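## Task

Right hand: the spanner starts lying across the fingers, clamped between the thumb and the index plus middle fingers. Using in-hand motion of that hand alone, bring it to the orientation and the grip point on its handle that the two goal pictures show. Only the right hand may touch the spanner; its wrist camera, camera bracket and the arm's final link count as the hand. The left arm and hand must never touch the right hand. The task fails if the spanner touches anything else or leaves the hand. To finish, keep it still briefly with no hand motor reading moving, then declare it done. The final grip must be firm enough that the spanner stays put however the hand is moved or turned.

## Robot and tools

Robot: two arms, left_arm and right_arm, each carrying an identical right-handed five-finger hand (the hands are not mirror images, so every hand number and axis means the same on both). Bases in the scene frame: left_arm near (+0.004, +0.602, 0) m, right_arm near (+0.027, -0.492, 0) m. Scene frame: origin at table height midway between the arms, +z up, +x out over the table, left_arm on the +y side.

Hand point: a point fixed to the palm, 0.15 m out from the wrist face and 0.05 m in front of the palm. Its +z runs along the straight fingers, +y points out of the palm, +x points across the palm away from the thumb. A bracket on the little-finger side of the wrist sticks out and can collide.

Calls. Every motion row has 28 numbers in [-1, 1], always both arms: left dx, dy, dz, rx, ry, rz, then the left hand's little, ring, middle, index, thumb_bend, thumb_turn, force_limit, speed; then the same 14 for the right arm. The six pose numbers are offsets, not poses: measured from that arm's Hand target as it stood when the action or move began, along that arm's own base axes, with 1.0 = 0.6 m or 180 degrees; rx, ry, rz form one rotation vector turning about the Hand target position. Every row in one action counts from that same start, not from the previous row, and sending an offset again moves the arm further. Six zeros re-request the current Hand target. Orientation commands are clipped to 32 degrees from the measured orientation per control step.

Hand numbers are absolute targets, not offsets. Fingers: +1 straight/open, -1 curled. thumb_bend: +1 straight, -1 fully bent. thumb_turn: +1 beside the palm, -1 opposite the fingers. force_limit maps -1..+1 to about 0..10 N at the fingertip (0..15 N for the two thumb motors); speed rises from near zero at -1 to full at +0.48 and above. There is no 'no change' value: to leave a hand alone, resend the eight hand numbers you last sent it in this scene; if none yet, send its hand_measured six values plus hand_force_limit and hand_speed. A motor only starts when its target changes (by 0.002 or more); it stops on reaching the target or on reaching force_limit while closing, then locks. To squeeze harder, raise force_limit and send a target more closed than hand_measured; to loosen, send one more open. Close slowly (speed -0.94 or lower) for gentle contact.

Tools:
- execute_actions(actions, cameras): actions is a list of actions; each action is up to 15 rows, one per 1/30 s, the last row held to fill 15 steps (0.5 s). cameras lists names (cam_high, cam_low, cam_left_wrist, cam_right_wrist, or "all"); an empty actions list returns state and all images.
- move(target, speed, blend, stop_force, zero, blocking, cameras): target is one 28-number row or up to 15 rows, all offsets from the same starting Hand targets. speed in m/s, 0.002 to 3.2 (default 0.25; turning up to twice that in rad/s), one value or one per target. blend in m rounds corners in a list. stop_force 4 to 120 N ends an arm's path on push against its motion; unreliable if the hand point rotates. zero (default true) re-zeroes force before the move. blocking=false returns early; not allowed with stop_force. Result adds a move: line (done, off_target, moving, held, fault) and limits (paced, held).
- wait(seconds 0 to 10, cameras): holds last commands.
- stop(cameras): brakes a running move.
- zoom_image(camera, region [x0, y0, x1, y1] pixels, at most 504 wide and high): closer view of that camera's latest image.
- show_instructions(): shows the goal reference pictures.
- zero_wrist_force(arm): zeroes left_arm or right_arm force sensor.
- finished_scene(scene 1 or 2): ends the scene for good.

Results: end_effector_position (m), end_effector_quat_wxyz and velocities are in each arm's base frame; Hand target is the last commanded pose after clipping. hand_measured, hand_stopped_by (moving, target, force, stalled, fault) and hand_load_n (N, positive when the finger is pushed open) list six values in motor order. A sudden drop of hand_load_n toward 0 signals a lost grip. Wrist force and torque are along the hand point's axes; Joint positions and torques follow base-to-hand order.

Avoid: letting the spanner touch the table, the other hand or anything but the working hand, or fall; the other arm coming near the working hand; fast swings and slams; pushing hard (about 150 N outside force or joint torque limits such as 49.1 N m at the wrists cause a 10 s arm stop); excessive finger loads; holding stretched poses that overheat motors. Keep the working hand high above the table while regripping, and end with motors locked (target or force), not moving.

Each tool is called after "Call:" as name(argument=value, ...) on one line, values as JSON.

Reference images:

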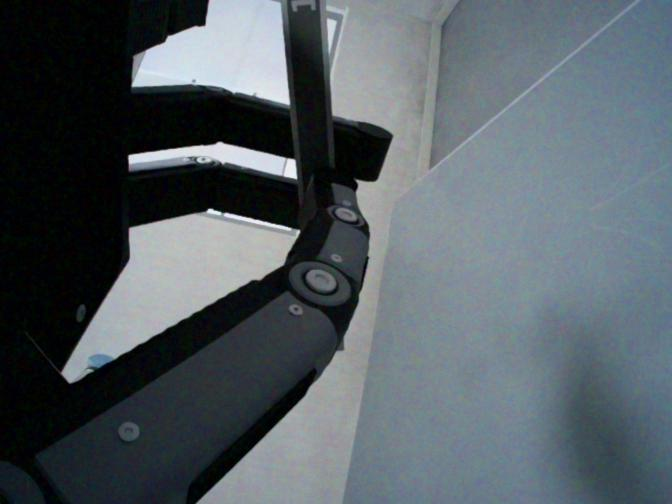

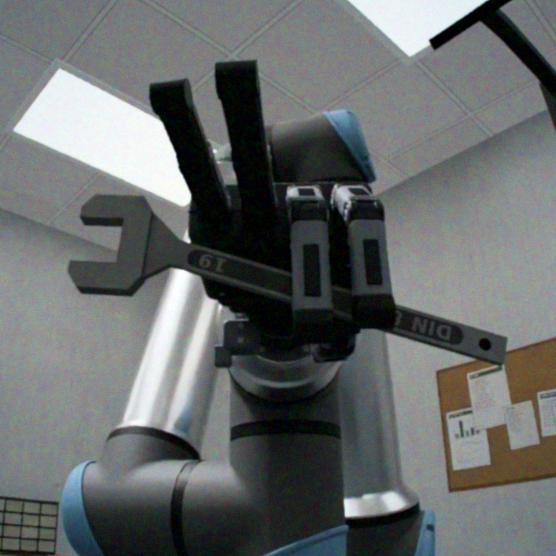

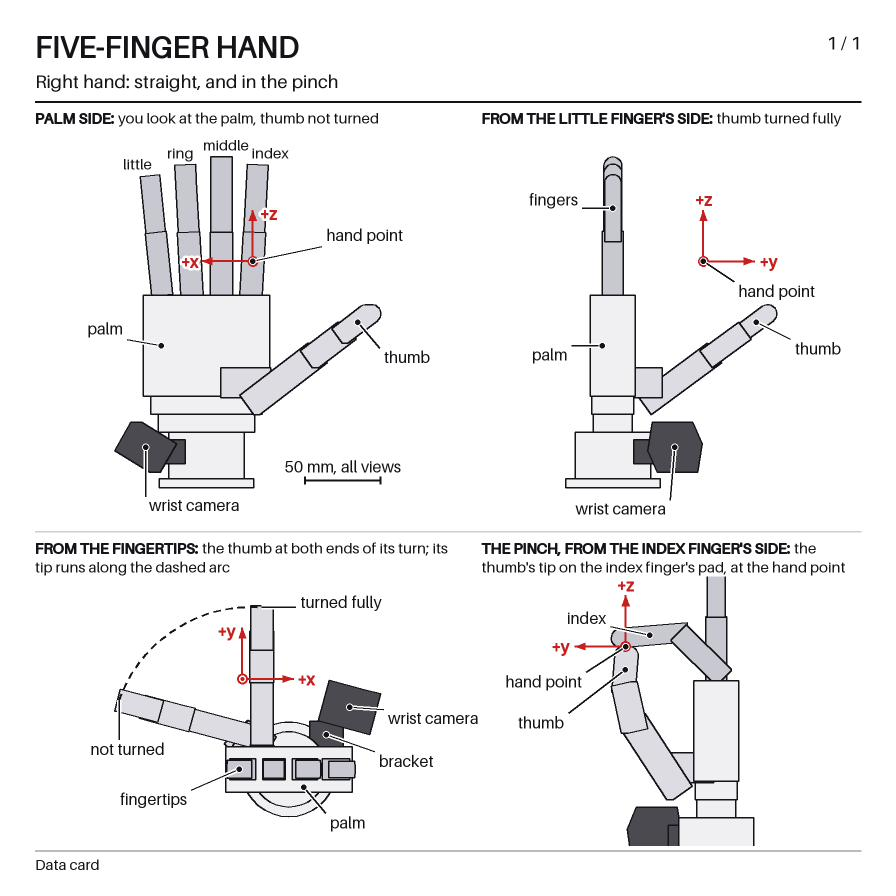

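## Session

Call:
execute_actions(actions=[])

Scene clock: 0.00 s.
left_arm: end_effector_position=(-0.0317, +0.5192, +0.4852) hand_measured=(+1.000, +1.000, +1.000, +1.000, +1.000, +1.000) hand_load_n=(+0.0, +0.0, +0.0, +0.0, +0.0, +0.0) hand_stopped_by=(target, target, target, target, target, target) hand_force_limit=0.00 hand_speed=-0.80 end_effector_quat_wxyz=(+0.047, +0.726, -0.679, +0.100) | right_arm: end_effector_position=(+0.4449, +0.5659, +0.3018) hand_measured=(+1.000, +1.000, -0.188, -0.186, +0.026, -0.900) hand_load_n=(+0.0, +0.0, +12.0, +13.5, +2.5, -0.5) hand_stopped_by=(target, target, force, force, target, target) hand_force_limit=1.00 hand_speed=-0.90 end_effector_quat_wxyz=(+0.653, -0.657, +0.265, -0.268)
Joint positions: left_arm=[1.233 -1.458 1.551 1.647 1.716 -1.964] | right_arm=[0.505 -1.267 2.419 -4.289 -1.278 -0.007]
Joint velocities: within noise
Joint torques (N m): no reading
Wrist force (N): no reading
Wrist torque (N m): no reading
Wrist force, peak (N): no reading
Hand target: left_arm -0.0317, +0.5192, +0.4852; +0.047, +0.726, -0.679, +0.100 | right_arm +0.4449, +0.5659, +0.3018; +0.653, -0.657, +0.265, -0.268

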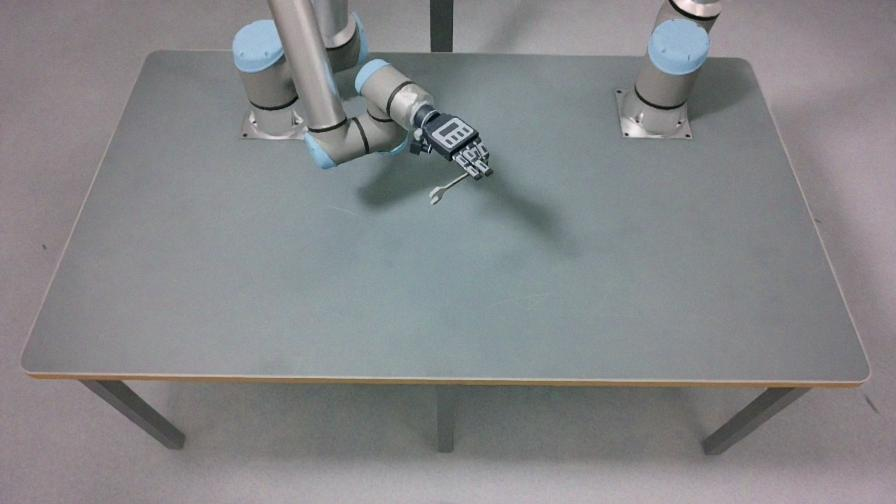

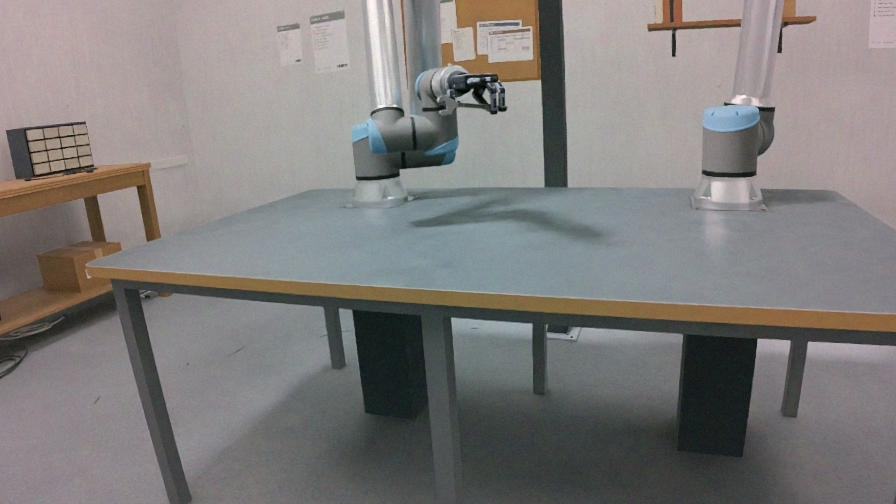

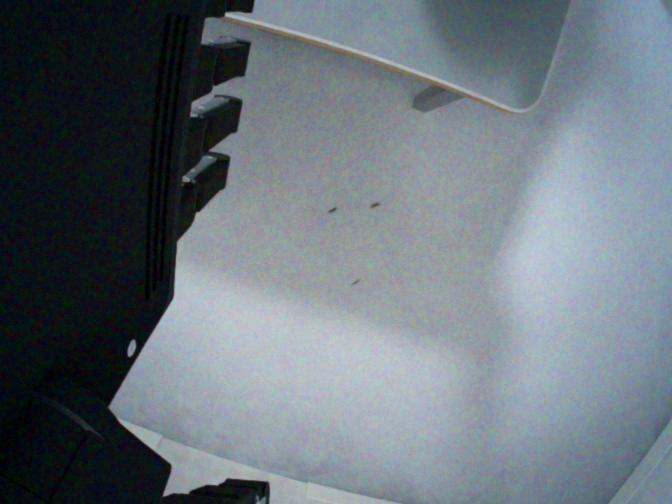

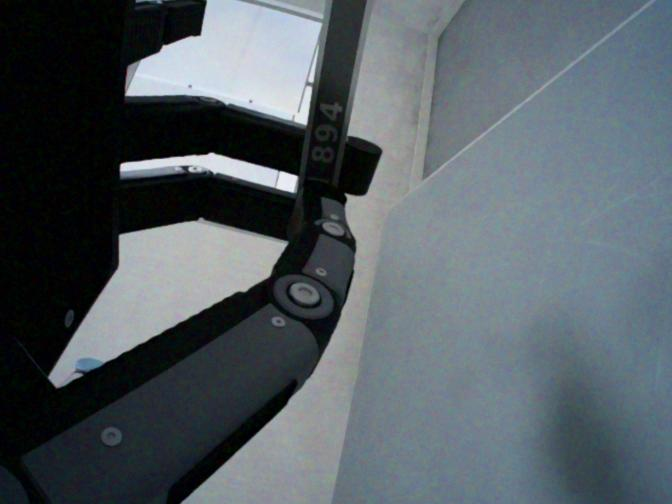

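Call:
zoom_image(camera="cam_low", region=[410, 50, 530, 130])

Call:
zoom_image(camera="cam_right_wrist", region=[200, 0, 450, 250])

Call:
zoom_image(camera="cam_high", region=[400, 90, 520, 220])

Scaled by 4.200 from the camera's 896x504 image, which has a finer 1280x720 frame.

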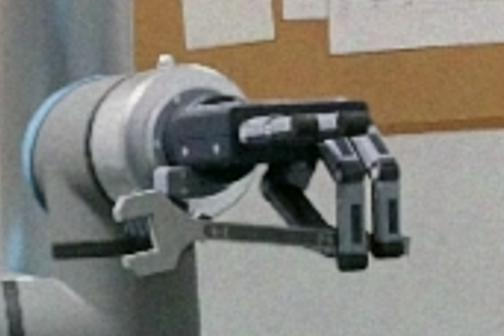

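Scaled by 2.016 from the camera's 672x504 image, which has a finer 960x720 frame.

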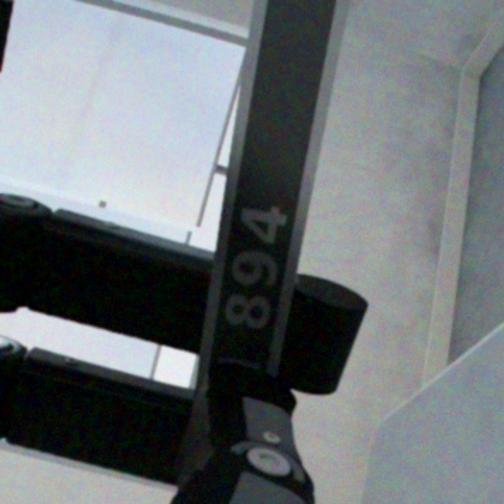

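Scaled by 3.877 from the camera's 896x504 image, which has a finer 1280x720 frame.

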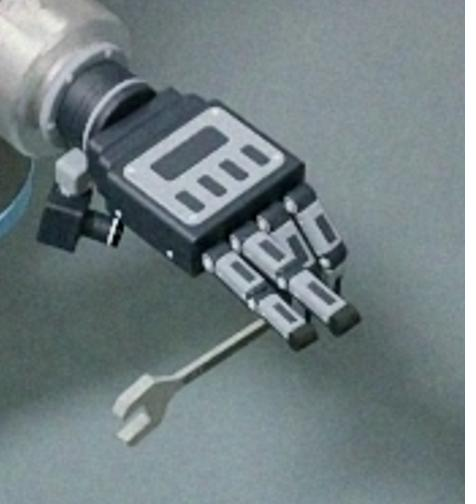

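Call:
move(target=[0,0,0,0,0,0,1,1,1,1,1,1,0,-0.8,0,0,0,-0.349,-0.358,0,1,1,-0.188,-0.186,0.026,-0.9,1,-0.9], speed=0.4, cameras=["all"])

Scene clock: 11.57 s.
left_arm: end_effector_position=(-0.0317, +0.5192, +0.4852) hand_measured=(+1.000, +1.000, +1.000, +1.000, +1.000, +1.000) hand_load_n=(+0.0, +0.0, +0.0, +0.0, +0.0, +0.0) hand_stopped_by=(target, target, target, target, target, target) hand_force_limit=0.00 hand_speed=-0.80 end_effector_quat_wxyz=(+0.047, +0.726, -0.679, +0.100) | right_arm: end_effector_position=(+0.4449, +0.5660, +0.3017) hand_measured=(+1.000, +1.000, -0.188, -0.184, +0.026, -0.900) hand_load_n=(+0.0, +0.0, +12.5, +12.0, +2.5, +0.0) hand_stopped_by=(target, target, force, force, target, target) hand_force_limit=1.00 hand_speed=-0.90 end_effector_quat_wxyz=(-0.272, +0.651, +0.275, +0.653)
Joint positions: left_arm=[1.233 -1.458 1.551 1.647 1.716 -1.964] | right_arm=[0.716 -1.178 2.388 -4.353 -1.493 -1.576]
Joint torques (N m): left_arm=[-2.27 -42.4 -38.84 4.15 0.03 -0.14] | right_arm=[-20.08 -76.34 -19.71 1.33 3.58 -2.57]
Wrist force (N): left_arm=[0.2 0.0 0.2] | right_arm=[-0.5 0.4 -1.3]
Wrist torque (N m): left_arm=[-0.02 -0.03 0.00] | right_arm=[0.44 -0.11 -0.56]
Wrist force, peak (N): left_arm=[0.3 -0.5 0.3] | right_arm=[-0.7 0.4 -1.5]
Hand target: left_arm -0.0317, +0.5192, +0.4852; +0.047, +0.726, -0.679, +0.100 | right_arm +0.4449, +0.5659, +0.3018; -0.272, +0.651, +0.275, +0.653
Off the commanded pose: left_arm 0.000 m, 0 deg | right_arm 0.000 m, 0 deg.
move: done
camera_calibration:
cam_right_wrist: T_world_to_cam=[[0.667001, -0.684123, 0.295102, -0.00201015], [-0.220739, -0.559749, -0.798721, 0.648304], [0.711606, 0.467607, -0.524366, -0.310211], [0, 0, 0, 1]] pos_world=[0.365195, 0.506569, 0.355743]

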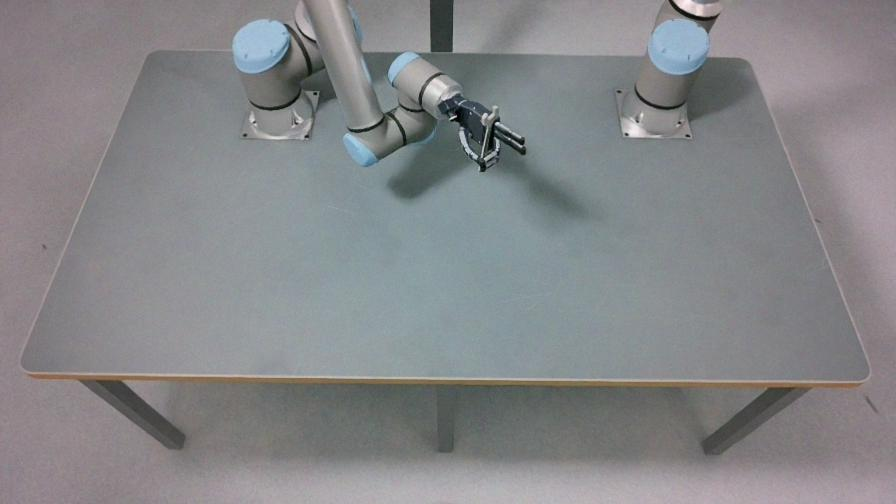

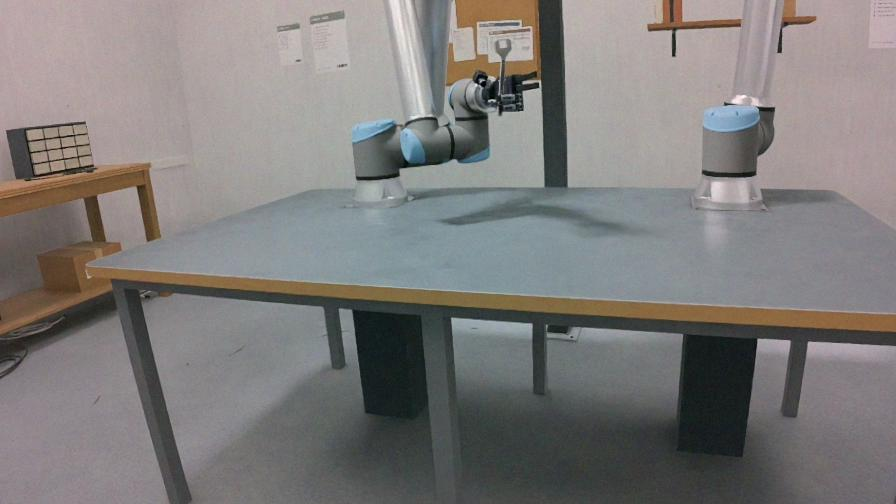

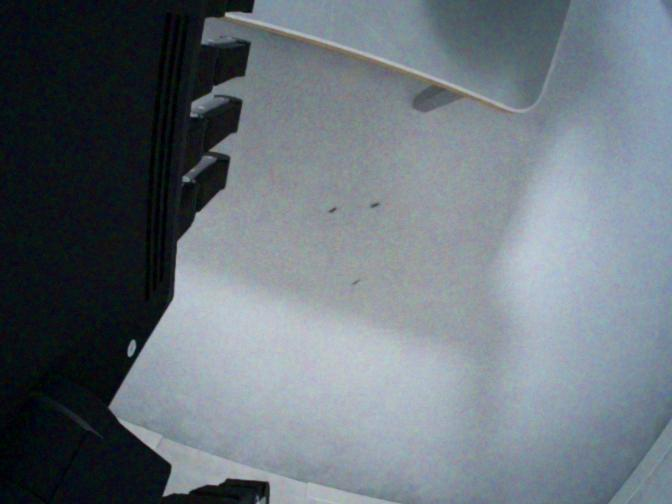

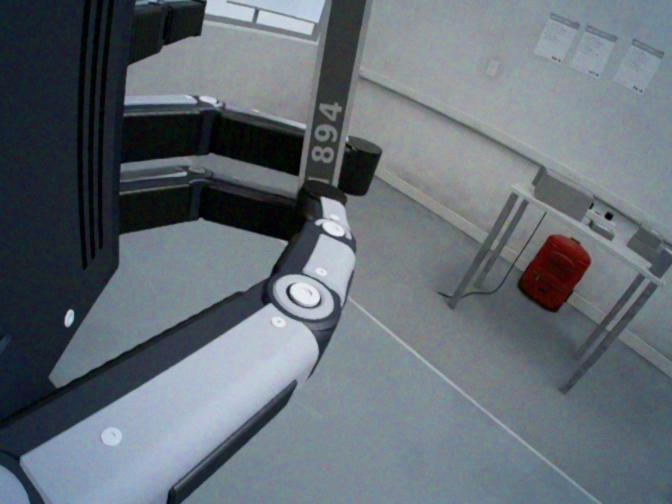

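Call:
zoom_image(camera="cam_low", region=[440, 20, 560, 140])

Call:
execute_actions(actions=[[[0,0,0,0,0,0,1,1,1,1,1,1,0,-0.8,0,0,0,0,0,0,1,1,-0.182,-0.18,0.026,-0.9,1,-0.94]]], cameras=["cam_right_wrist"])

Scaled by 4.200 from the camera's 896x504 image, which has a finer 1280x720 frame.

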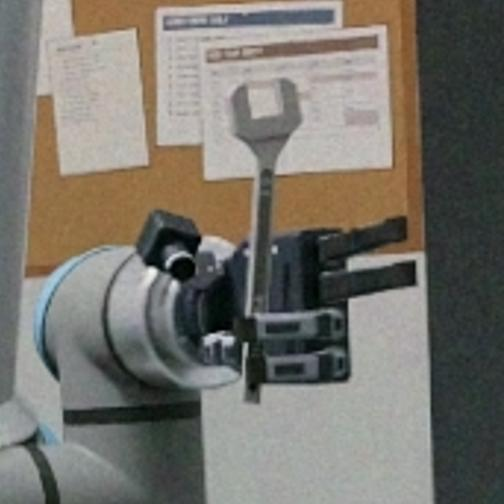

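Scene clock: 13.13 s.
left_arm: end_effector_position=(-0.0317, +0.5192, +0.4852) hand_measured=(+1.000, +1.000, +1.000, +1.000, +1.000, +1.000) hand_load_n=(+0.0, +0.0, +0.0, +0.0, +0.0, +0.0) hand_stopped_by=(target, target, target, target, target, target) hand_force_limit=0.00 hand_speed=-0.80 end_effector_quat_wxyz=(+0.047, +0.726, -0.679, +0.100) | right_arm: end_effector_position=(+0.4449, +0.5659, +0.3018) hand_measured=(+1.000, +1.000, -0.180, -0.178, +0.026, -0.900) hand_load_n=(+0.0, +0.0, +8.5, +9.0, +2.0, +0.0) hand_stopped_by=(target, target, target, target, target, target) hand_force_limit=1.00 hand_speed=-0.94 end_effector_quat_wxyz=(-0.272, +0.651, +0.275, +0.653)
Joint positions: left_arm=[1.233 -1.458 1.551 1.647 1.716 -1.964] | right_arm=[0.716 -1.178 2.388 -4.353 -1.493 -1.577]
Joint torques (N m): left_arm=[-1.24 -42.32 -38.4 3.94 -0.16 -0.19] | right_arm=[-19.77 -77.18 -9.86 1.25 3.56 -2.2]
Wrist force (N): left_arm=[0.2 -0.1 0.0] | right_arm=[-0.3 0.5 -1.3]
Wrist torque (N m): left_arm=[-0.02 -0.03 0.01] | right_arm=[0.46 -0.13 -0.48]
Wrist force, peak (N): left_arm=[0.5 -0.4 0.1] | right_arm=[-0.5 0.7 -1.5]
Hand target: left_arm -0.0317, +0.5192, +0.4852; +0.047, +0.726, -0.679, +0.100 | right_arm +0.4449, +0.5659, +0.3018; -0.272, +0.651, +0.275, +0.653
Off the commanded pose: left_arm 0.000 m, 0 deg | right_arm 0.000 m, 0 deg.
camera_calibration:
cam_right_wrist: T_world_to_cam=[[0.666934, -0.684112, 0.29528, -0.00215313], [-0.220675, -0.559857, -0.798663, 0.648338], [0.711689, 0.467495, -0.524354, -0.31009], [0, 0, 0, 1]] pos_world=[0.365195, 0.506469, 0.355843]
Images, in order (width x height): cam_right_wrist 672x504.

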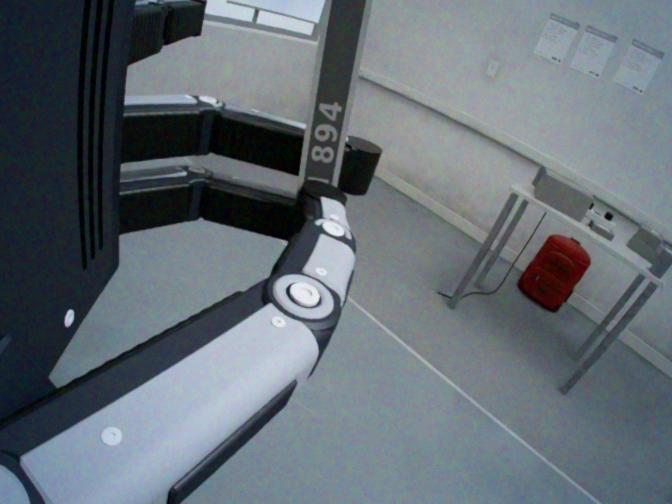

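Call:
execute_actions(actions=[[[0,0,0,0,0,0,1,1,1,1,1,1,0,-0.8,0,0,0,0,0,0,1,1,-0.174,-0.172,0.026,-0.9,1,-0.94]]], cameras=["cam_right_wrist"])

Call:
execute_actions(actions=[[[0,0,0,0,0,0,1,1,1,1,1,1,0,-0.8,0,0,0,0,0,0,1,1,-0.170,-0.168,0.026,-0.9,1,-0.94]]], cameras=["cam_right_wrist"])

Scene clock: 15.17 s.
left_arm: end_effector_position=(-0.0317, +0.5192, +0.4852) hand_measured=(+1.000, +1.000, +1.000, +1.000, +1.000, +1.000) hand_load_n=(+0.0, -0.5, +0.0, +0.5, +0.0, +0.0) hand_stopped_by=(target, target, target, target, target, target) hand_force_limit=0.00 hand_speed=-0.80 end_effector_quat_wxyz=(+0.047, +0.726, -0.679, +0.100) | right_arm: end_effector_position=(+0.4449, +0.5659, +0.3018) hand_measured=(+1.000, +1.000, -0.174, -0.172, +0.026, -0.900) hand_load_n=(+0.0, +0.0, +4.5, +5.0, +1.5, +0.5) hand_stopped_by=(target, target, target, target, target, target) hand_force_limit=1.00 hand_speed=-0.94 end_effector_quat_wxyz=(-0.272, +0.651, +0.275, +0.653)
Joint positions: left_arm=[1.233 -1.458 1.551 1.647 1.716 -1.964] | right_arm=[0.716 -1.178 2.388 -4.353 -1.493 -1.577]
Joint torques (N m): left_arm=[-0.97 -43.33 -38.85 3.94 0.17 0.11] | right_arm=[-18.49 -75.31 -8.57 1.43 3.9 -1.25]
Wrist force (N): left_arm=[0.2 -0.3 0.0] | right_arm=[-0.4 0.5 -1.4]
Wrist torque (N m): left_arm=[-0.04 -0.03 0.00] | right_arm=[0.48 -0.12 -0.48]
Wrist force, peak (N): left_arm=[0.4 -0.4 -0.1] | right_arm=[-0.6 0.6 -1.5]
Hand target: left_arm -0.0317, +0.5192, +0.4852; +0.047, +0.726, -0.679, +0.100 | right_arm +0.4449, +0.5659, +0.3018; -0.272, +0.651, +0.275, +0.653
Off the commanded pose: left_arm 0.000 m, 0 deg | right_arm 0.000 m, 0 deg.
camera_calibration:
cam_right_wrist: T_world_to_cam=[[0.666934, -0.684112, 0.29528, -0.00215313], [-0.220675, -0.559857, -0.798663, 0.648338], [0.711689, 0.467495, -0.524354, -0.31009], [0, 0, 0, 1]] pos_world=[0.365195, 0.506469, 0.355843]
Images, in order (width x height): cam_right_wrist 672x504.

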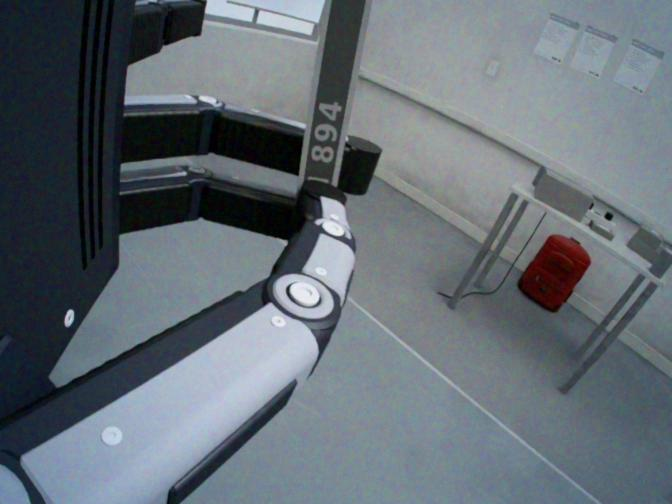

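Scene clock: 15.87 s.
left_arm: end_effector_position=(-0.0317, +0.5192, +0.4852) hand_measured=(+1.000, +1.000, +1.000, +1.000, +1.000, +1.000) hand_load_n=(+0.0, +0.0, -0.5, +0.0, +0.0, +0.0) hand_stopped_by=(target, target, target, target, target, target) hand_force_limit=0.00 hand_speed=-0.80 end_effector_quat_wxyz=(+0.047, +0.726, -0.679, +0.100) | right_arm: end_effector_position=(+0.4449, +0.5659, +0.3018) hand_measured=(+1.000, +1.000, -0.170, -0.168, +0.026, -0.900) hand_load_n=(+0.0, +0.0, +2.5, +3.0, +1.0, +0.5) hand_stopped_by=(target, target, target, target, target, target) hand_force_limit=1.00 hand_speed=-0.94 end_effector_quat_wxyz=(-0.272, +0.651, +0.275, +0.653)
Joint positions: left_arm=[1.233 -1.458 1.551 1.647 1.716 -1.964] | right_arm=[0.716 -1.178 2.388 -4.353 -1.493 -1.577]
Joint torques (N m): left_arm=[-1.47 -44.09 -39.3 3.99 -0.31 -0.04] | right_arm=[-20.06 -77.44 -7.88 1.18 4.01 -1.2]
Wrist force (N): left_arm=[0.2 0.0 0.2] | right_arm=[-0.4 0.3 -1.4]
Wrist torque (N m): left_arm=[-0.02 -0.04 0.01] | right_arm=[0.45 -0.11 -0.49]
Wrist force, peak (N): left_arm=[0.5 0.2 -0.1] | right_arm=[-0.6 0.4 -1.5]
Hand target: left_arm -0.0317, +0.5192, +0.4852; +0.047, +0.726, -0.679, +0.100 | right_arm +0.4449, +0.5659, +0.3018; -0.272, +0.651, +0.275, +0.653
Off the commanded pose: left_arm 0.000 m, 0 deg | right_arm 0.000 m, 0 deg.
camera_calibration:
cam_right_wrist: T_world_to_cam=[[0.666934, -0.684112, 0.29528, -0.00215313], [-0.220675, -0.559857, -0.798663, 0.648338], [0.711689, 0.467495, -0.524354, -0.31009], [0, 0, 0, 1]] pos_world=[0.365195, 0.506469, 0.355843]
Images, in order (width x height): cam_right_wrist 672x504.

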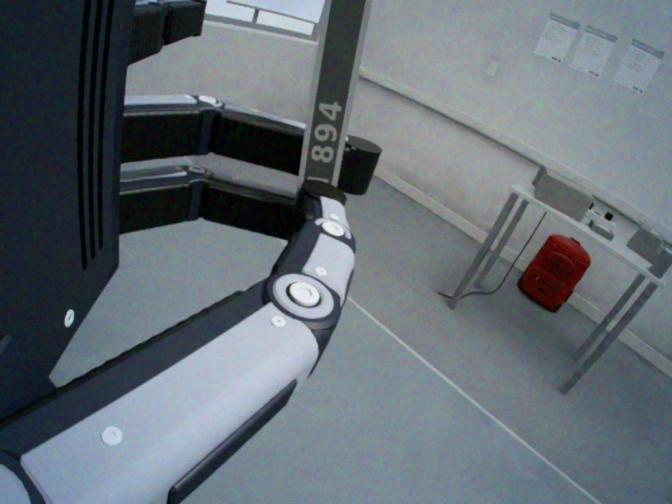

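Call:
execute_actions(actions=[[[0,0,0,0,0,0,1,1,1,1,1,1,0,-0.8,0,0,0,0,0,0,1,1,-0.1675,-0.1655,0.026,-0.9,1,-0.94]]], cameras=["cam_right_wrist"])

Call:
execute_actions(actions=[[[0,0,0,0,0,0,1,1,1,1,1,1,0,-0.8,0,0,0,0,0,0,1,1,-0.1655,-0.1635,0.026,-0.9,1,-0.94]]], cameras=["cam_right_wrist"])

Scene clock: 17.53 s.
left_arm: end_effector_position=(-0.0317, +0.5192, +0.4852) hand_measured=(+1.000, +1.000, +1.000, +1.000, +1.000, +1.000) hand_load_n=(+0.0, +0.0, +0.0, +0.0, +0.0, +0.0) hand_stopped_by=(target, target, target, target, target, target) hand_force_limit=0.00 hand_speed=-0.80 end_effector_quat_wxyz=(+0.047, +0.726, -0.679, +0.100) | right_arm: end_effector_position=(+0.4449, +0.5659, +0.3018) hand_measured=(+1.000, +1.000, -0.168, -0.166, +0.026, -0.900) hand_load_n=(+0.0, +0.0, +1.5, +2.5, +1.0, +0.5) hand_stopped_by=(target, target, target, target, target, target) hand_force_limit=1.00 hand_speed=-0.94 end_effector_quat_wxyz=(-0.272, +0.651, +0.275, +0.653)
Joint positions: left_arm=[1.233 -1.458 1.551 1.647 1.716 -1.964] | right_arm=[0.716 -1.178 2.388 -4.353 -1.493 -1.577]
Joint torques (N m): left_arm=[-1.54 -43.37 -39.21 4.17 0.29 0.03] | right_arm=[-19.82 -76.43 -7.56 1.15 3.78 -0.79]
Wrist force (N): left_arm=[0.2 -0.1 0.1] | right_arm=[-0.5 0.2 -1.4]
Wrist torque (N m): left_arm=[-0.03 -0.03 0.00] | right_arm=[0.43 -0.11 -0.50]
Wrist force, peak (N): left_arm=[0.3 -0.5 0.2] | right_arm=[-0.4 0.4 -1.7]
Hand target: left_arm -0.0317, +0.5192, +0.4852; +0.047, +0.726, -0.679, +0.100 | right_arm +0.4449, +0.5659, +0.3018; -0.272, +0.651, +0.275, +0.653
Off the commanded pose: left_arm 0.000 m, 0 deg | right_arm 0.000 m, 0 deg.
camera_calibration:
cam_right_wrist: T_world_to_cam=[[0.666934, -0.684112, 0.29528, -0.00215313], [-0.220675, -0.559857, -0.798663, 0.648338], [0.711689, 0.467495, -0.524354, -0.31009], [0, 0, 0, 1]] pos_world=[0.365195, 0.506469, 0.355843]
Images, in order (width x height): cam_right_wrist 672x504.

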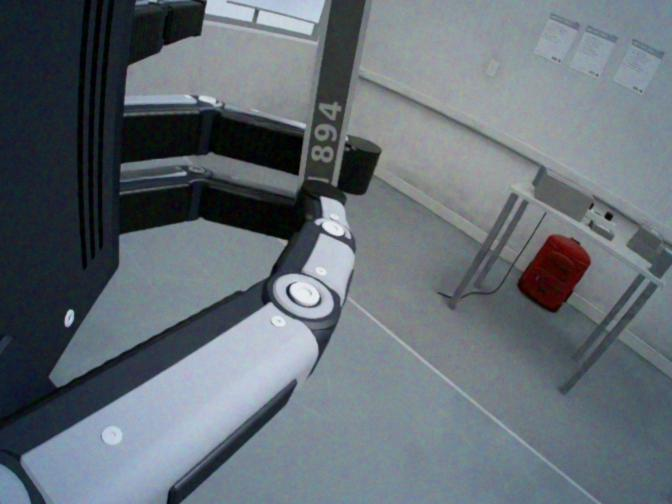

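Scene clock: 18.23 s.
left_arm: end_effector_position=(-0.0317, +0.5192, +0.4852) hand_measured=(+1.000, +1.000, +1.000, +1.000, +1.000, +1.000) hand_load_n=(+0.0, +0.0, +0.0, +0.0, +0.0, +0.0) hand_stopped_by=(target, target, target, target, target, target) hand_force_limit=0.00 hand_speed=-0.80 end_effector_quat_wxyz=(+0.047, +0.726, -0.679, +0.100) | right_arm: end_effector_position=(+0.4449, +0.5659, +0.3018) hand_measured=(+1.000, +1.000, -0.166, -0.164, +0.026, -0.900) hand_load_n=(+0.0, +0.0, +1.0, +1.5, +0.5, +0.5) hand_stopped_by=(target, target, target, target, target, target) hand_force_limit=1.00 hand_speed=-0.94 end_effector_quat_wxyz=(-0.272, +0.651, +0.275, +0.653)
Joint positions: left_arm=[1.233 -1.458 1.551 1.647 1.716 -1.964] | right_arm=[0.716 -1.178 2.388 -4.353 -1.493 -1.577]
Joint torques (N m): left_arm=[-0.11 -43.5 -38.34 3.96 0.02 -0.21] | right_arm=[-21.15 -73.99 -7.6 0.93 3.88 -0.98]
Wrist force (N): left_arm=[0.3 -0.4 0.0] | right_arm=[-0.4 0.5 -1.4]
Wrist torque (N m): left_arm=[-0.06 -0.04 0.00] | right_arm=[0.47 -0.13 -0.48]
Wrist force, peak (N): left_arm=[0.5 -0.2 -0.1] | right_arm=[-0.3 0.6 -1.6]
Hand target: left_arm -0.0317, +0.5192, +0.4852; +0.047, +0.726, -0.679, +0.100 | right_arm +0.4449, +0.5659, +0.3018; -0.272, +0.651, +0.275, +0.653
Off the commanded pose: left_arm 0.000 m, 0 deg | right_arm 0.000 m, 0 deg.
camera_calibration:
cam_right_wrist: T_world_to_cam=[[0.666934, -0.684112, 0.29528, -0.00215313], [-0.220675, -0.559857, -0.798663, 0.648338], [0.711689, 0.467495, -0.524354, -0.31009], [0, 0, 0, 1]] pos_world=[0.365195, 0.506469, 0.355843]
Images, in order (width x height): cam_right_wrist 672x504.

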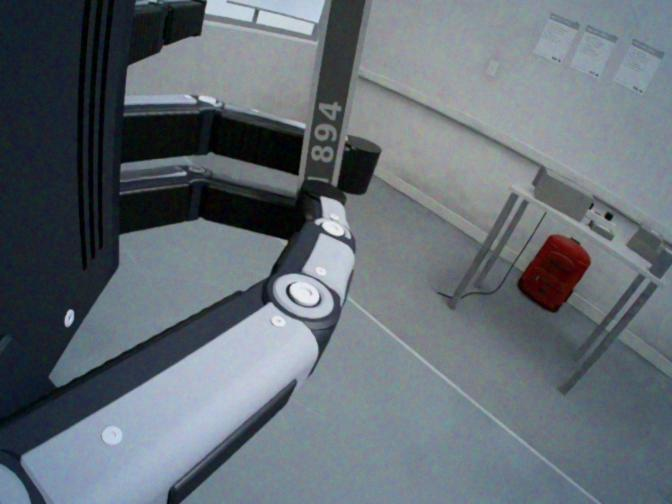

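Call:
execute_actions(actions=[[[0,0,0,0,0,0,1,1,1,1,1,1,0,-0.8,0,0,0,0,0,0,1,1,-0.1630,-0.161,0.026,-0.9,1,-0.9],[0,0,0,0,0,0,1,1,1,1,1,1,0,-0.8,0,0,0,0,0,0,1,1,-0.1630,-0.161,0.026,-0.9,1,-0.9],[0,0,0,0,0,0,1,1,1,1,1,1,0,-0.8,0,0,0,0,0,0,1,1,-0.1630,-0.161,0.026,-0.9,1,-0.9],[0,0,0,0,0,0,1,1,1,1,1,1,0,-0.8,0,0,0,0,0,0,1,1,-0.1630,-0.161,0.026,-0.9,1,-0.9],[0,0,0,0,0,0,1,1,1,1,1,1,0,-0.8,0,0,0,0,0,0,1,1,-0.172,-0.17,0.026,-0.9,1,-0.9]]], cameras=["cam_right_wrist"])

Scene clock: 20.90 s.
left_arm: end_effector_position=(-0.0317, +0.5192, +0.4852) hand_measured=(+1.000, +1.000, +1.000, +1.000, +1.000, +1.000) hand_load_n=(+0.0, +0.0, +0.0, +0.0, +0.0, +0.0) hand_stopped_by=(target, target, target, target, target, target) hand_force_limit=0.00 hand_speed=-0.80 end_effector_quat_wxyz=(+0.047, +0.726, -0.679, +0.100) | right_arm: end_effector_position=(+0.4449, +0.5659, +0.3018) hand_measured=(+1.000, +1.000, -0.172, -0.170, +0.026, -0.900) hand_load_n=(+0.0, +0.0, +3.5, +4.0, +1.5, +1.5) hand_stopped_by=(target, target, target, target, target, target) hand_force_limit=1.00 hand_speed=-0.90 end_effector_quat_wxyz=(-0.272, +0.651, +0.275, +0.653)
Joint positions: left_arm=[1.233 -1.458 1.551 1.647 1.716 -1.964] | right_arm=[0.716 -1.178 2.388 -4.353 -1.493 -1.577]
Joint torques (N m): left_arm=[-3.26 -42.19 -38.56 4.07 -0.12 -0.02] | right_arm=[-18.88 -76.37 -7.12 0.28 3.32 -0.11]
Wrist force (N): left_arm=[0.5 -0.2 0.1] | right_arm=[-0.5 0.4 -1.5]
Wrist torque (N m): left_arm=[-0.03 -0.08 0.02] | right_arm=[0.45 -0.11 -0.49]
Wrist force, peak (N): left_arm=[0.0 -0.6 0.3] | right_arm=[-1.2 0.5 -1.4]
Hand target: left_arm -0.0317, +0.5192, +0.4852; +0.047, +0.726, -0.679, +0.100 | right_arm +0.4449, +0.5659, +0.3018; -0.272, +0.651, +0.275, +0.653
Off the commanded pose: left_arm 0.000 m, 0 deg | right_arm 0.000 m, 0 deg.
camera_calibration:
cam_right_wrist: T_world_to_cam=[[0.666934, -0.684112, 0.29528, -0.00215313], [-0.220675, -0.559857, -0.798663, 0.648338], [0.711689, 0.467495, -0.524354, -0.31009], [0, 0, 0, 1]] pos_world=[0.365195, 0.506469, 0.355843]
Images, in order (width x height): cam_right_wrist 672x504.

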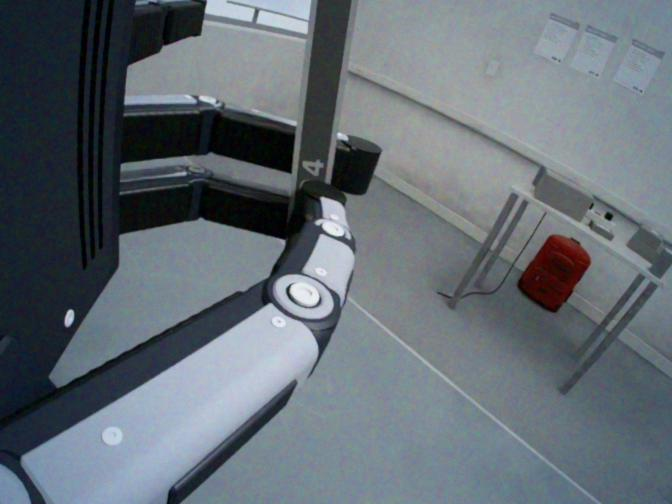

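Call:
execute_actions(actions=[[[0,0,0,0,0,0,1,1,1,1,1,1,0,-0.8,0,0,0,0,0,0,1,1,-0.172,-0.17,0.026,-0.9,1,-0.9]]], cameras=["cam_low"])

Call:
zoom_image(camera="cam_low", region=[470, 30, 550, 130])

Scene clock: 22.57 s.
left_arm: end_effector_position=(-0.0317, +0.5192, +0.4852) hand_measured=(+1.000, +1.000, +1.000, +1.000, +1.000, +1.000) hand_load_n=(+0.0, +0.0, +0.0, +0.0, +0.0, +0.0) hand_stopped_by=(target, target, target, target, target, target) hand_force_limit=0.00 hand_speed=-0.80 end_effector_quat_wxyz=(+0.047, +0.726, -0.679, +0.100) | right_arm: end_effector_position=(+0.4449, +0.5659, +0.3018) hand_measured=(+1.000, +1.000, -0.172, -0.170, +0.026, -0.900) hand_load_n=(+0.0, +0.0, +3.5, +3.5, +1.5, +1.5) hand_stopped_by=(target, target, target, target, target, target) hand_force_limit=1.00 hand_speed=-0.90 end_effector_quat_wxyz=(-0.272, +0.651, +0.275, +0.653)
Joint positions: left_arm=[1.233 -1.458 1.551 1.647 1.716 -1.964] | right_arm=[0.716 -1.178 2.388 -4.353 -1.493 -1.577]
Joint torques (N m): left_arm=[-0.64 -43.45 -38.57 4.05 -0.33 0.08] | right_arm=[-18.26 -75.95 -8.15 -1.65 3.06 0.95]
Wrist force (N): left_arm=[0.3 -0.4 0.2] | right_arm=[-0.6 0.1 -1.5]
Wrist torque (N m): left_arm=[-0.06 -0.05 0.00] | right_arm=[0.42 -0.09 -0.51]
Wrist force, peak (N): left_arm=[0.3 -0.5 0.0] | right_arm=[-0.5 0.6 -1.6]
Hand target: left_arm -0.0317, +0.5192, +0.4852; +0.047, +0.726, -0.679, +0.100 | right_arm +0.4449, +0.5659, +0.3018; -0.272, +0.651, +0.275, +0.653
Off the commanded pose: left_arm 0.000 m, 0 deg | right_arm 0.000 m, 0 deg.
Images, in order (width x height): cam_low 896x504.

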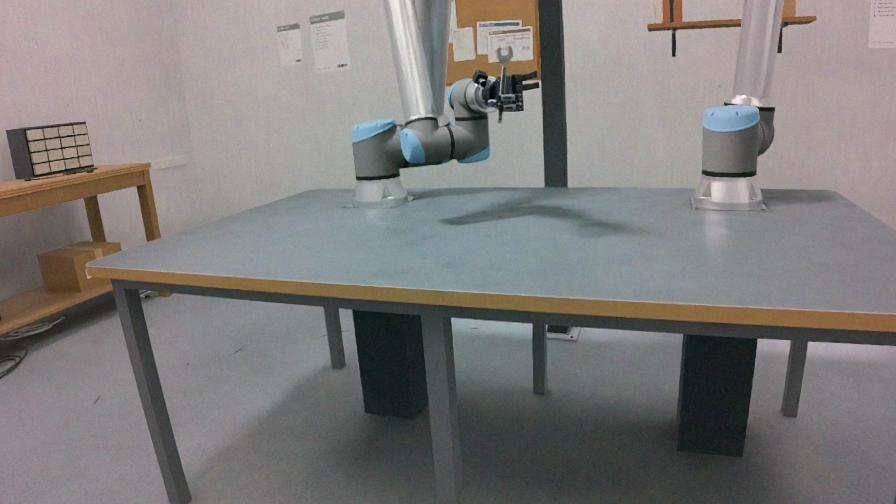

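Scaled by 5.040 from the camera's 896x504 image, which has a finer 1280x720 frame.

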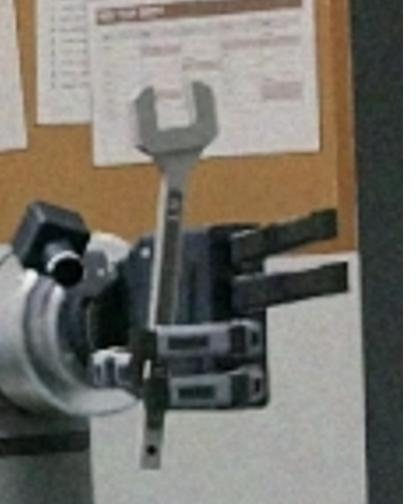

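Call:
execute_actions(actions=[[[0,0,0,0,0,0,1,1,1,1,1,1,0,-0.8,0,0,0,0,0,0,1,1,-0.1625,-0.1605,0.026,-0.9,1,-0.9],[0,0,0,0,0,0,1,1,1,1,1,1,0,-0.8,0,0,0,0,0,0,1,1,-0.1625,-0.1605,0.026,-0.9,1,-0.9],[0,0,0,0,0,0,1,1,1,1,1,1,0,-0.8,0,0,0,0,0,0,1,1,-0.1625,-0.1605,0.026,-0.9,1,-0.9],[0,0,0,0,0,0,1,1,1,1,1,1,0,-0.8,0,0,0,0,0,0,1,1,-0.1625,-0.1605,0.026,-0.9,1,-0.9],[0,0,0,0,0,0,1,1,1,1,1,1,0,-0.8,0,0,0,0,0,0,1,1,-0.172,-0.17,0.026,-0.9,1,-0.9]]], cameras=["cam_right_wrist","cam_low"])

Call:
zoom_image(camera="cam_low", region=[470, 30, 550, 130])

Scene clock: 26.53 s.
left_arm: end_effector_position=(-0.0317, +0.5192, +0.4852) hand_measured=(+1.000, +1.000, +1.000, +1.000, +1.000, +1.000) hand_load_n=(+0.0, +0.0, +0.0, +0.0, -0.5, +0.0) hand_stopped_by=(target, target, target, target, target, target) hand_force_limit=0.00 hand_speed=-0.80 end_effector_quat_wxyz=(+0.047, +0.726, -0.679, +0.100) | right_arm: end_effector_position=(+0.4449, +0.5659, +0.3018) hand_measured=(+1.000, +1.000, -0.172, -0.170, +0.026, -0.900) hand_load_n=(+0.0, +0.0, +3.0, +3.5, +1.5, +1.0) hand_stopped_by=(target, target, target, target, target, target) hand_force_limit=1.00 hand_speed=-0.90 end_effector_quat_wxyz=(-0.272, +0.651, +0.275, +0.653)
Joint positions: left_arm=[1.233 -1.458 1.551 1.647 1.716 -1.964] | right_arm=[0.716 -1.178 2.388 -4.353 -1.493 -1.577]
Joint torques (N m): left_arm=[-0.42 -42.35 -39.48 4.24 0.02 -0.26] | right_arm=[-14.36 -76.25 -9.15 -3.6 2.82 1.43]
Wrist force (N): left_arm=[0.1 0.0 -0.1] | right_arm=[-0.4 0.6 -1.3]
Wrist torque (N m): left_arm=[0.00 -0.01 0.00] | right_arm=[0.47 -0.13 -0.48]
Wrist force, peak (N): left_arm=[0.5 -0.4 0.3] | right_arm=[-1.2 0.6 -1.4]
Hand target: left_arm -0.0317, +0.5192, +0.4852; +0.047, +0.726, -0.679, +0.100 | right_arm +0.4449, +0.5659, +0.3018; -0.272, +0.651, +0.275, +0.653
Off the commanded pose: left_arm 0.000 m, 0 deg | right_arm 0.000 m, 0 deg.
camera_calibration:
cam_right_wrist: T_world_to_cam=[[0.666934, -0.684112, 0.29528, -0.00215313], [-0.220675, -0.559857, -0.798663, 0.648338], [0.711689, 0.467495, -0.524354, -0.31009], [0, 0, 0, 1]] pos_world=[0.365195, 0.506469, 0.355843]
Images, in order (width x height): cam_low 896x504, cam_right_wrist 672x504.

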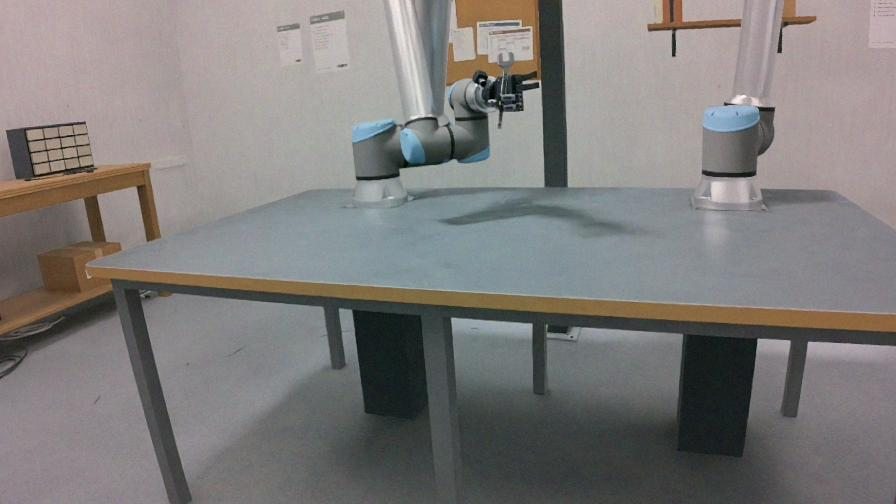

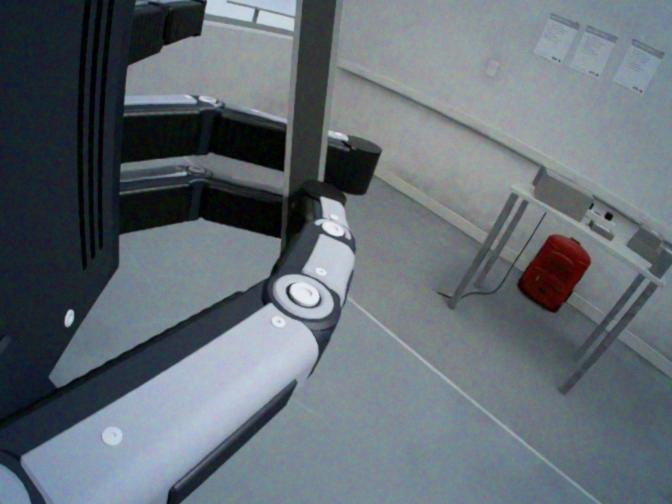

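Scaled by 5.040 from the camera's 896x504 image, which has a finer 1280x720 frame.

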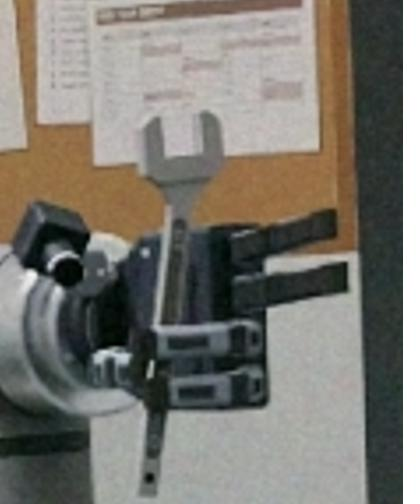

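Call:
move(target=[0,0,0,0,0,0,1,1,1,1,1,1,0,-0.8,0,0,0,-0.097,-0.0995,0,1,1,-0.172,-0.17,0.026,-0.9,1,-0.9], speed=0.4)

Call:
execute_actions(actions=[[[0,0,0,0,0,0,1,1,1,1,1,1,0,-0.8,0,0,0,0,0,0,1,1,-0.1630,-0.161,0.026,-0.9,1,-0.9],[0,0,0,0,0,0,1,1,1,1,1,1,0,-0.8,0,0,0,0,0,0,1,1,-0.1630,-0.161,0.026,-0.9,1,-0.9],[0,0,0,0,0,0,1,1,1,1,1,1,0,-0.8,0,0,0,0,0,0,1,1,-0.1630,-0.161,0.026,-0.9,1,-0.9],[0,0,0,0,0,0,1,1,1,1,1,1,0,-0.8,0,0,0,0,0,0,1,1,-0.172,-0.17,0.026,-0.9,1,-0.9]]], cameras=["cam_right_wrist","cam_low"])

Call:
zoom_image(camera="cam_low", region=[470, 30, 550, 130])

Scene clock: 34.53 s.
left_arm: end_effector_position=(-0.0317, +0.5192, +0.4852) hand_measured=(+1.000, +1.000, +1.000, +1.000, +1.000, +1.000) hand_load_n=(+0.0, +0.0, +0.0, +0.0, +0.0, +0.0) hand_stopped_by=(target, target, target, target, target, target) hand_force_limit=0.00 hand_speed=-0.80 end_effector_quat_wxyz=(+0.047, +0.726, -0.679, +0.100) | right_arm: end_effector_position=(+0.4449, +0.5660, +0.3016) hand_measured=(+1.000, +1.000, -0.172, -0.170, +0.026, -0.900) hand_load_n=(+0.0, +0.0, +3.5, +4.0, +1.0, +1.5) hand_stopped_by=(target, target, target, target, target, target) hand_force_limit=1.00 hand_speed=-0.90 end_effector_quat_wxyz=(-0.124, +0.575, +0.410, +0.697)
Joint positions: left_arm=[1.233 -1.458 1.551 1.647 1.716 -1.964] | right_arm=[0.732 -1.111 2.386 -4.419 -1.508 -2.013]
Joint torques (N m): left_arm=[-1.29 -43.49 -38.46 4.03 0.19 -0.06] | right_arm=[-10.69 -80.66 -20.98 1.35 3.51 -3.04]
Wrist force (N): left_arm=[0.1 -0.2 0.1] | right_arm=[-0.6 -0.1 -1.6]
Wrist torque (N m): left_arm=[-0.05 -0.02 0.00] | right_arm=[0.50 0.02 -0.80]
Wrist force, peak (N): left_arm=[0.2 -0.3 0.4] | right_arm=[-0.9 -0.4 -1.9]
Hand target: left_arm -0.0317, +0.5192, +0.4852; +0.047, +0.726, -0.679, +0.100 | right_arm +0.4449, +0.5659, +0.3018; -0.124, +0.575, +0.410, +0.697
Off the commanded pose: left_arm 0.000 m, 0 deg | right_arm 0.000 m, 0 deg.
move: done

Scene clock: 35.23 s.
left_arm: end_effector_position=(-0.0317, +0.5192, +0.4852) hand_measured=(+1.000, +1.000, +1.000, +1.000, +1.000, +1.000) hand_load_n=(+0.0, +0.0, +0.0, +0.0, +0.0, +0.0) hand_stopped_by=(target, target, target, target, target, target) hand_force_limit=0.00 hand_speed=-0.80 end_effector_quat_wxyz=(+0.047, +0.726, -0.679, +0.100) | right_arm: end_effector_position=(+0.4449, +0.5659, +0.3018) hand_measured=(+1.000, +1.000, -0.172, -0.170, +0.026, -0.900) hand_load_n=(+0.0, +0.0, +2.5, +3.5, +1.5, +0.5) hand_stopped_by=(target, target, target, target, target, target) hand_force_limit=1.00 hand_speed=-0.90 end_effector_quat_wxyz=(-0.124, +0.575, +0.410, +0.697)
Joint positions: left_arm=[1.233 -1.458 1.551 1.647 1.716 -1.964] | right_arm=[0.732 -1.111 2.386 -4.419 -1.508 -2.013]
Joint torques (N m): left_arm=[-1.29 -42.38 -39.3 4.07 -0.05 -0.17] | right_arm=[-18.22 -80.89 -18.62 1.74 4.17 -2.27]
Wrist force (N): left_arm=[0.1 -0.1 0.0] | right_arm=[-0.5 0.2 -1.5]
Wrist torque (N m): left_arm=[-0.01 -0.01 0.00] | right_arm=[0.53 0.00 -0.72]
Wrist force, peak (N): left_arm=[0.4 -0.3 0.1] | right_arm=[-0.5 0.1 -1.9]
Hand target: left_arm -0.0317, +0.5192, +0.4852; +0.047, +0.726, -0.679, +0.100 | right_arm +0.4449, +0.5659, +0.3018; -0.124, +0.575, +0.410, +0.697
Off the commanded pose: left_arm 0.000 m, 0 deg | right_arm 0.000 m, 0 deg.
camera_calibration:
cam_right_wrist: T_world_to_cam=[[0.513375, -0.534423, 0.671444, -0.132051], [0.00556259, -0.780331, -0.625342, 0.620144], [0.858146, 0.32477, -0.39763, -0.332737], [0, 0, 0, 1]] pos_world=[0.349879, 0.521409, 0.344161]
Images, in order (width x height): cam_low 896x504, cam_right_wrist 672x504.

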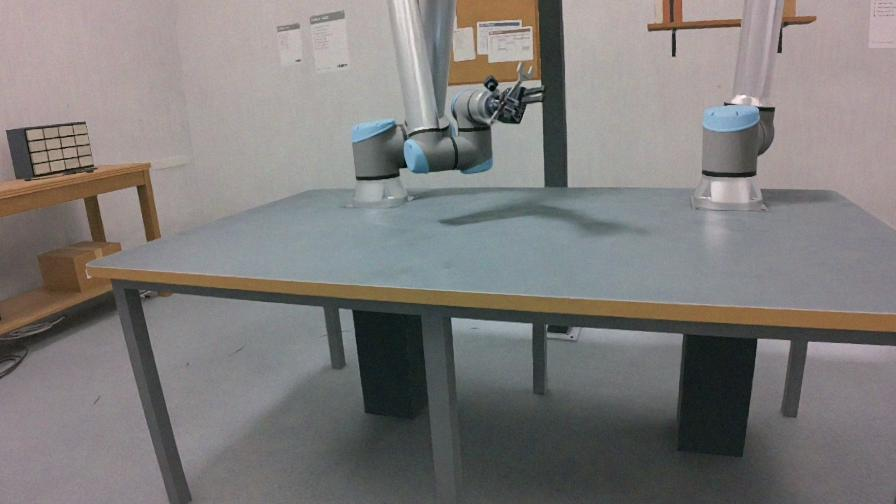

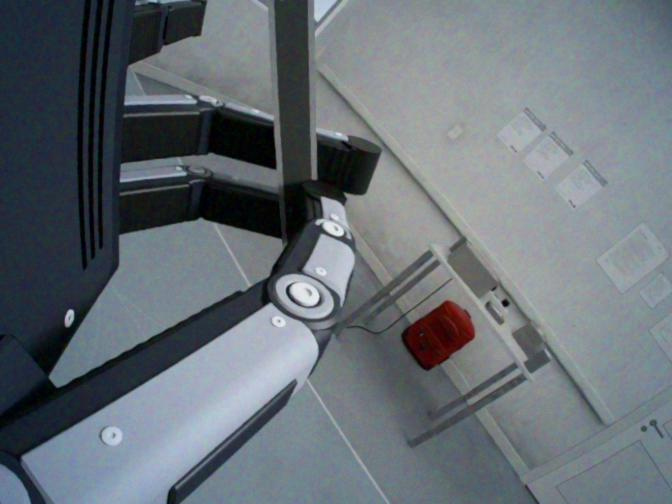

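Scaled by 5.040 from the camera's 896x504 image, which has a finer 1280x720 frame.

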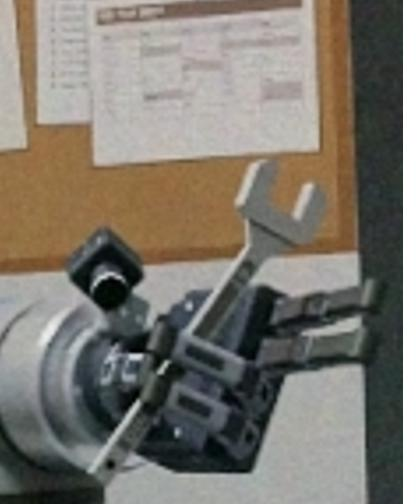

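Call:
zoom_image(camera="cam_right_wrist", region=[220, 0, 400, 200])

Scaled by 2.520 from the camera's 672x504 image, which has a finer 960x720 frame.

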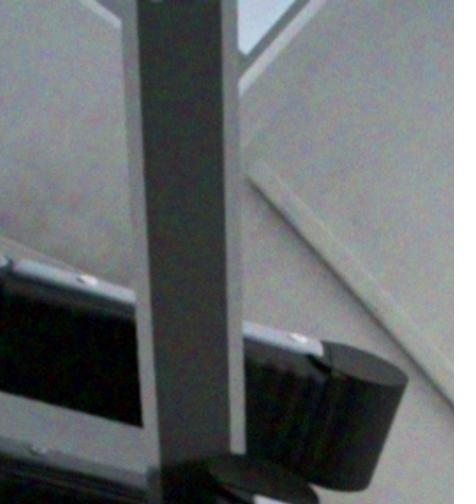

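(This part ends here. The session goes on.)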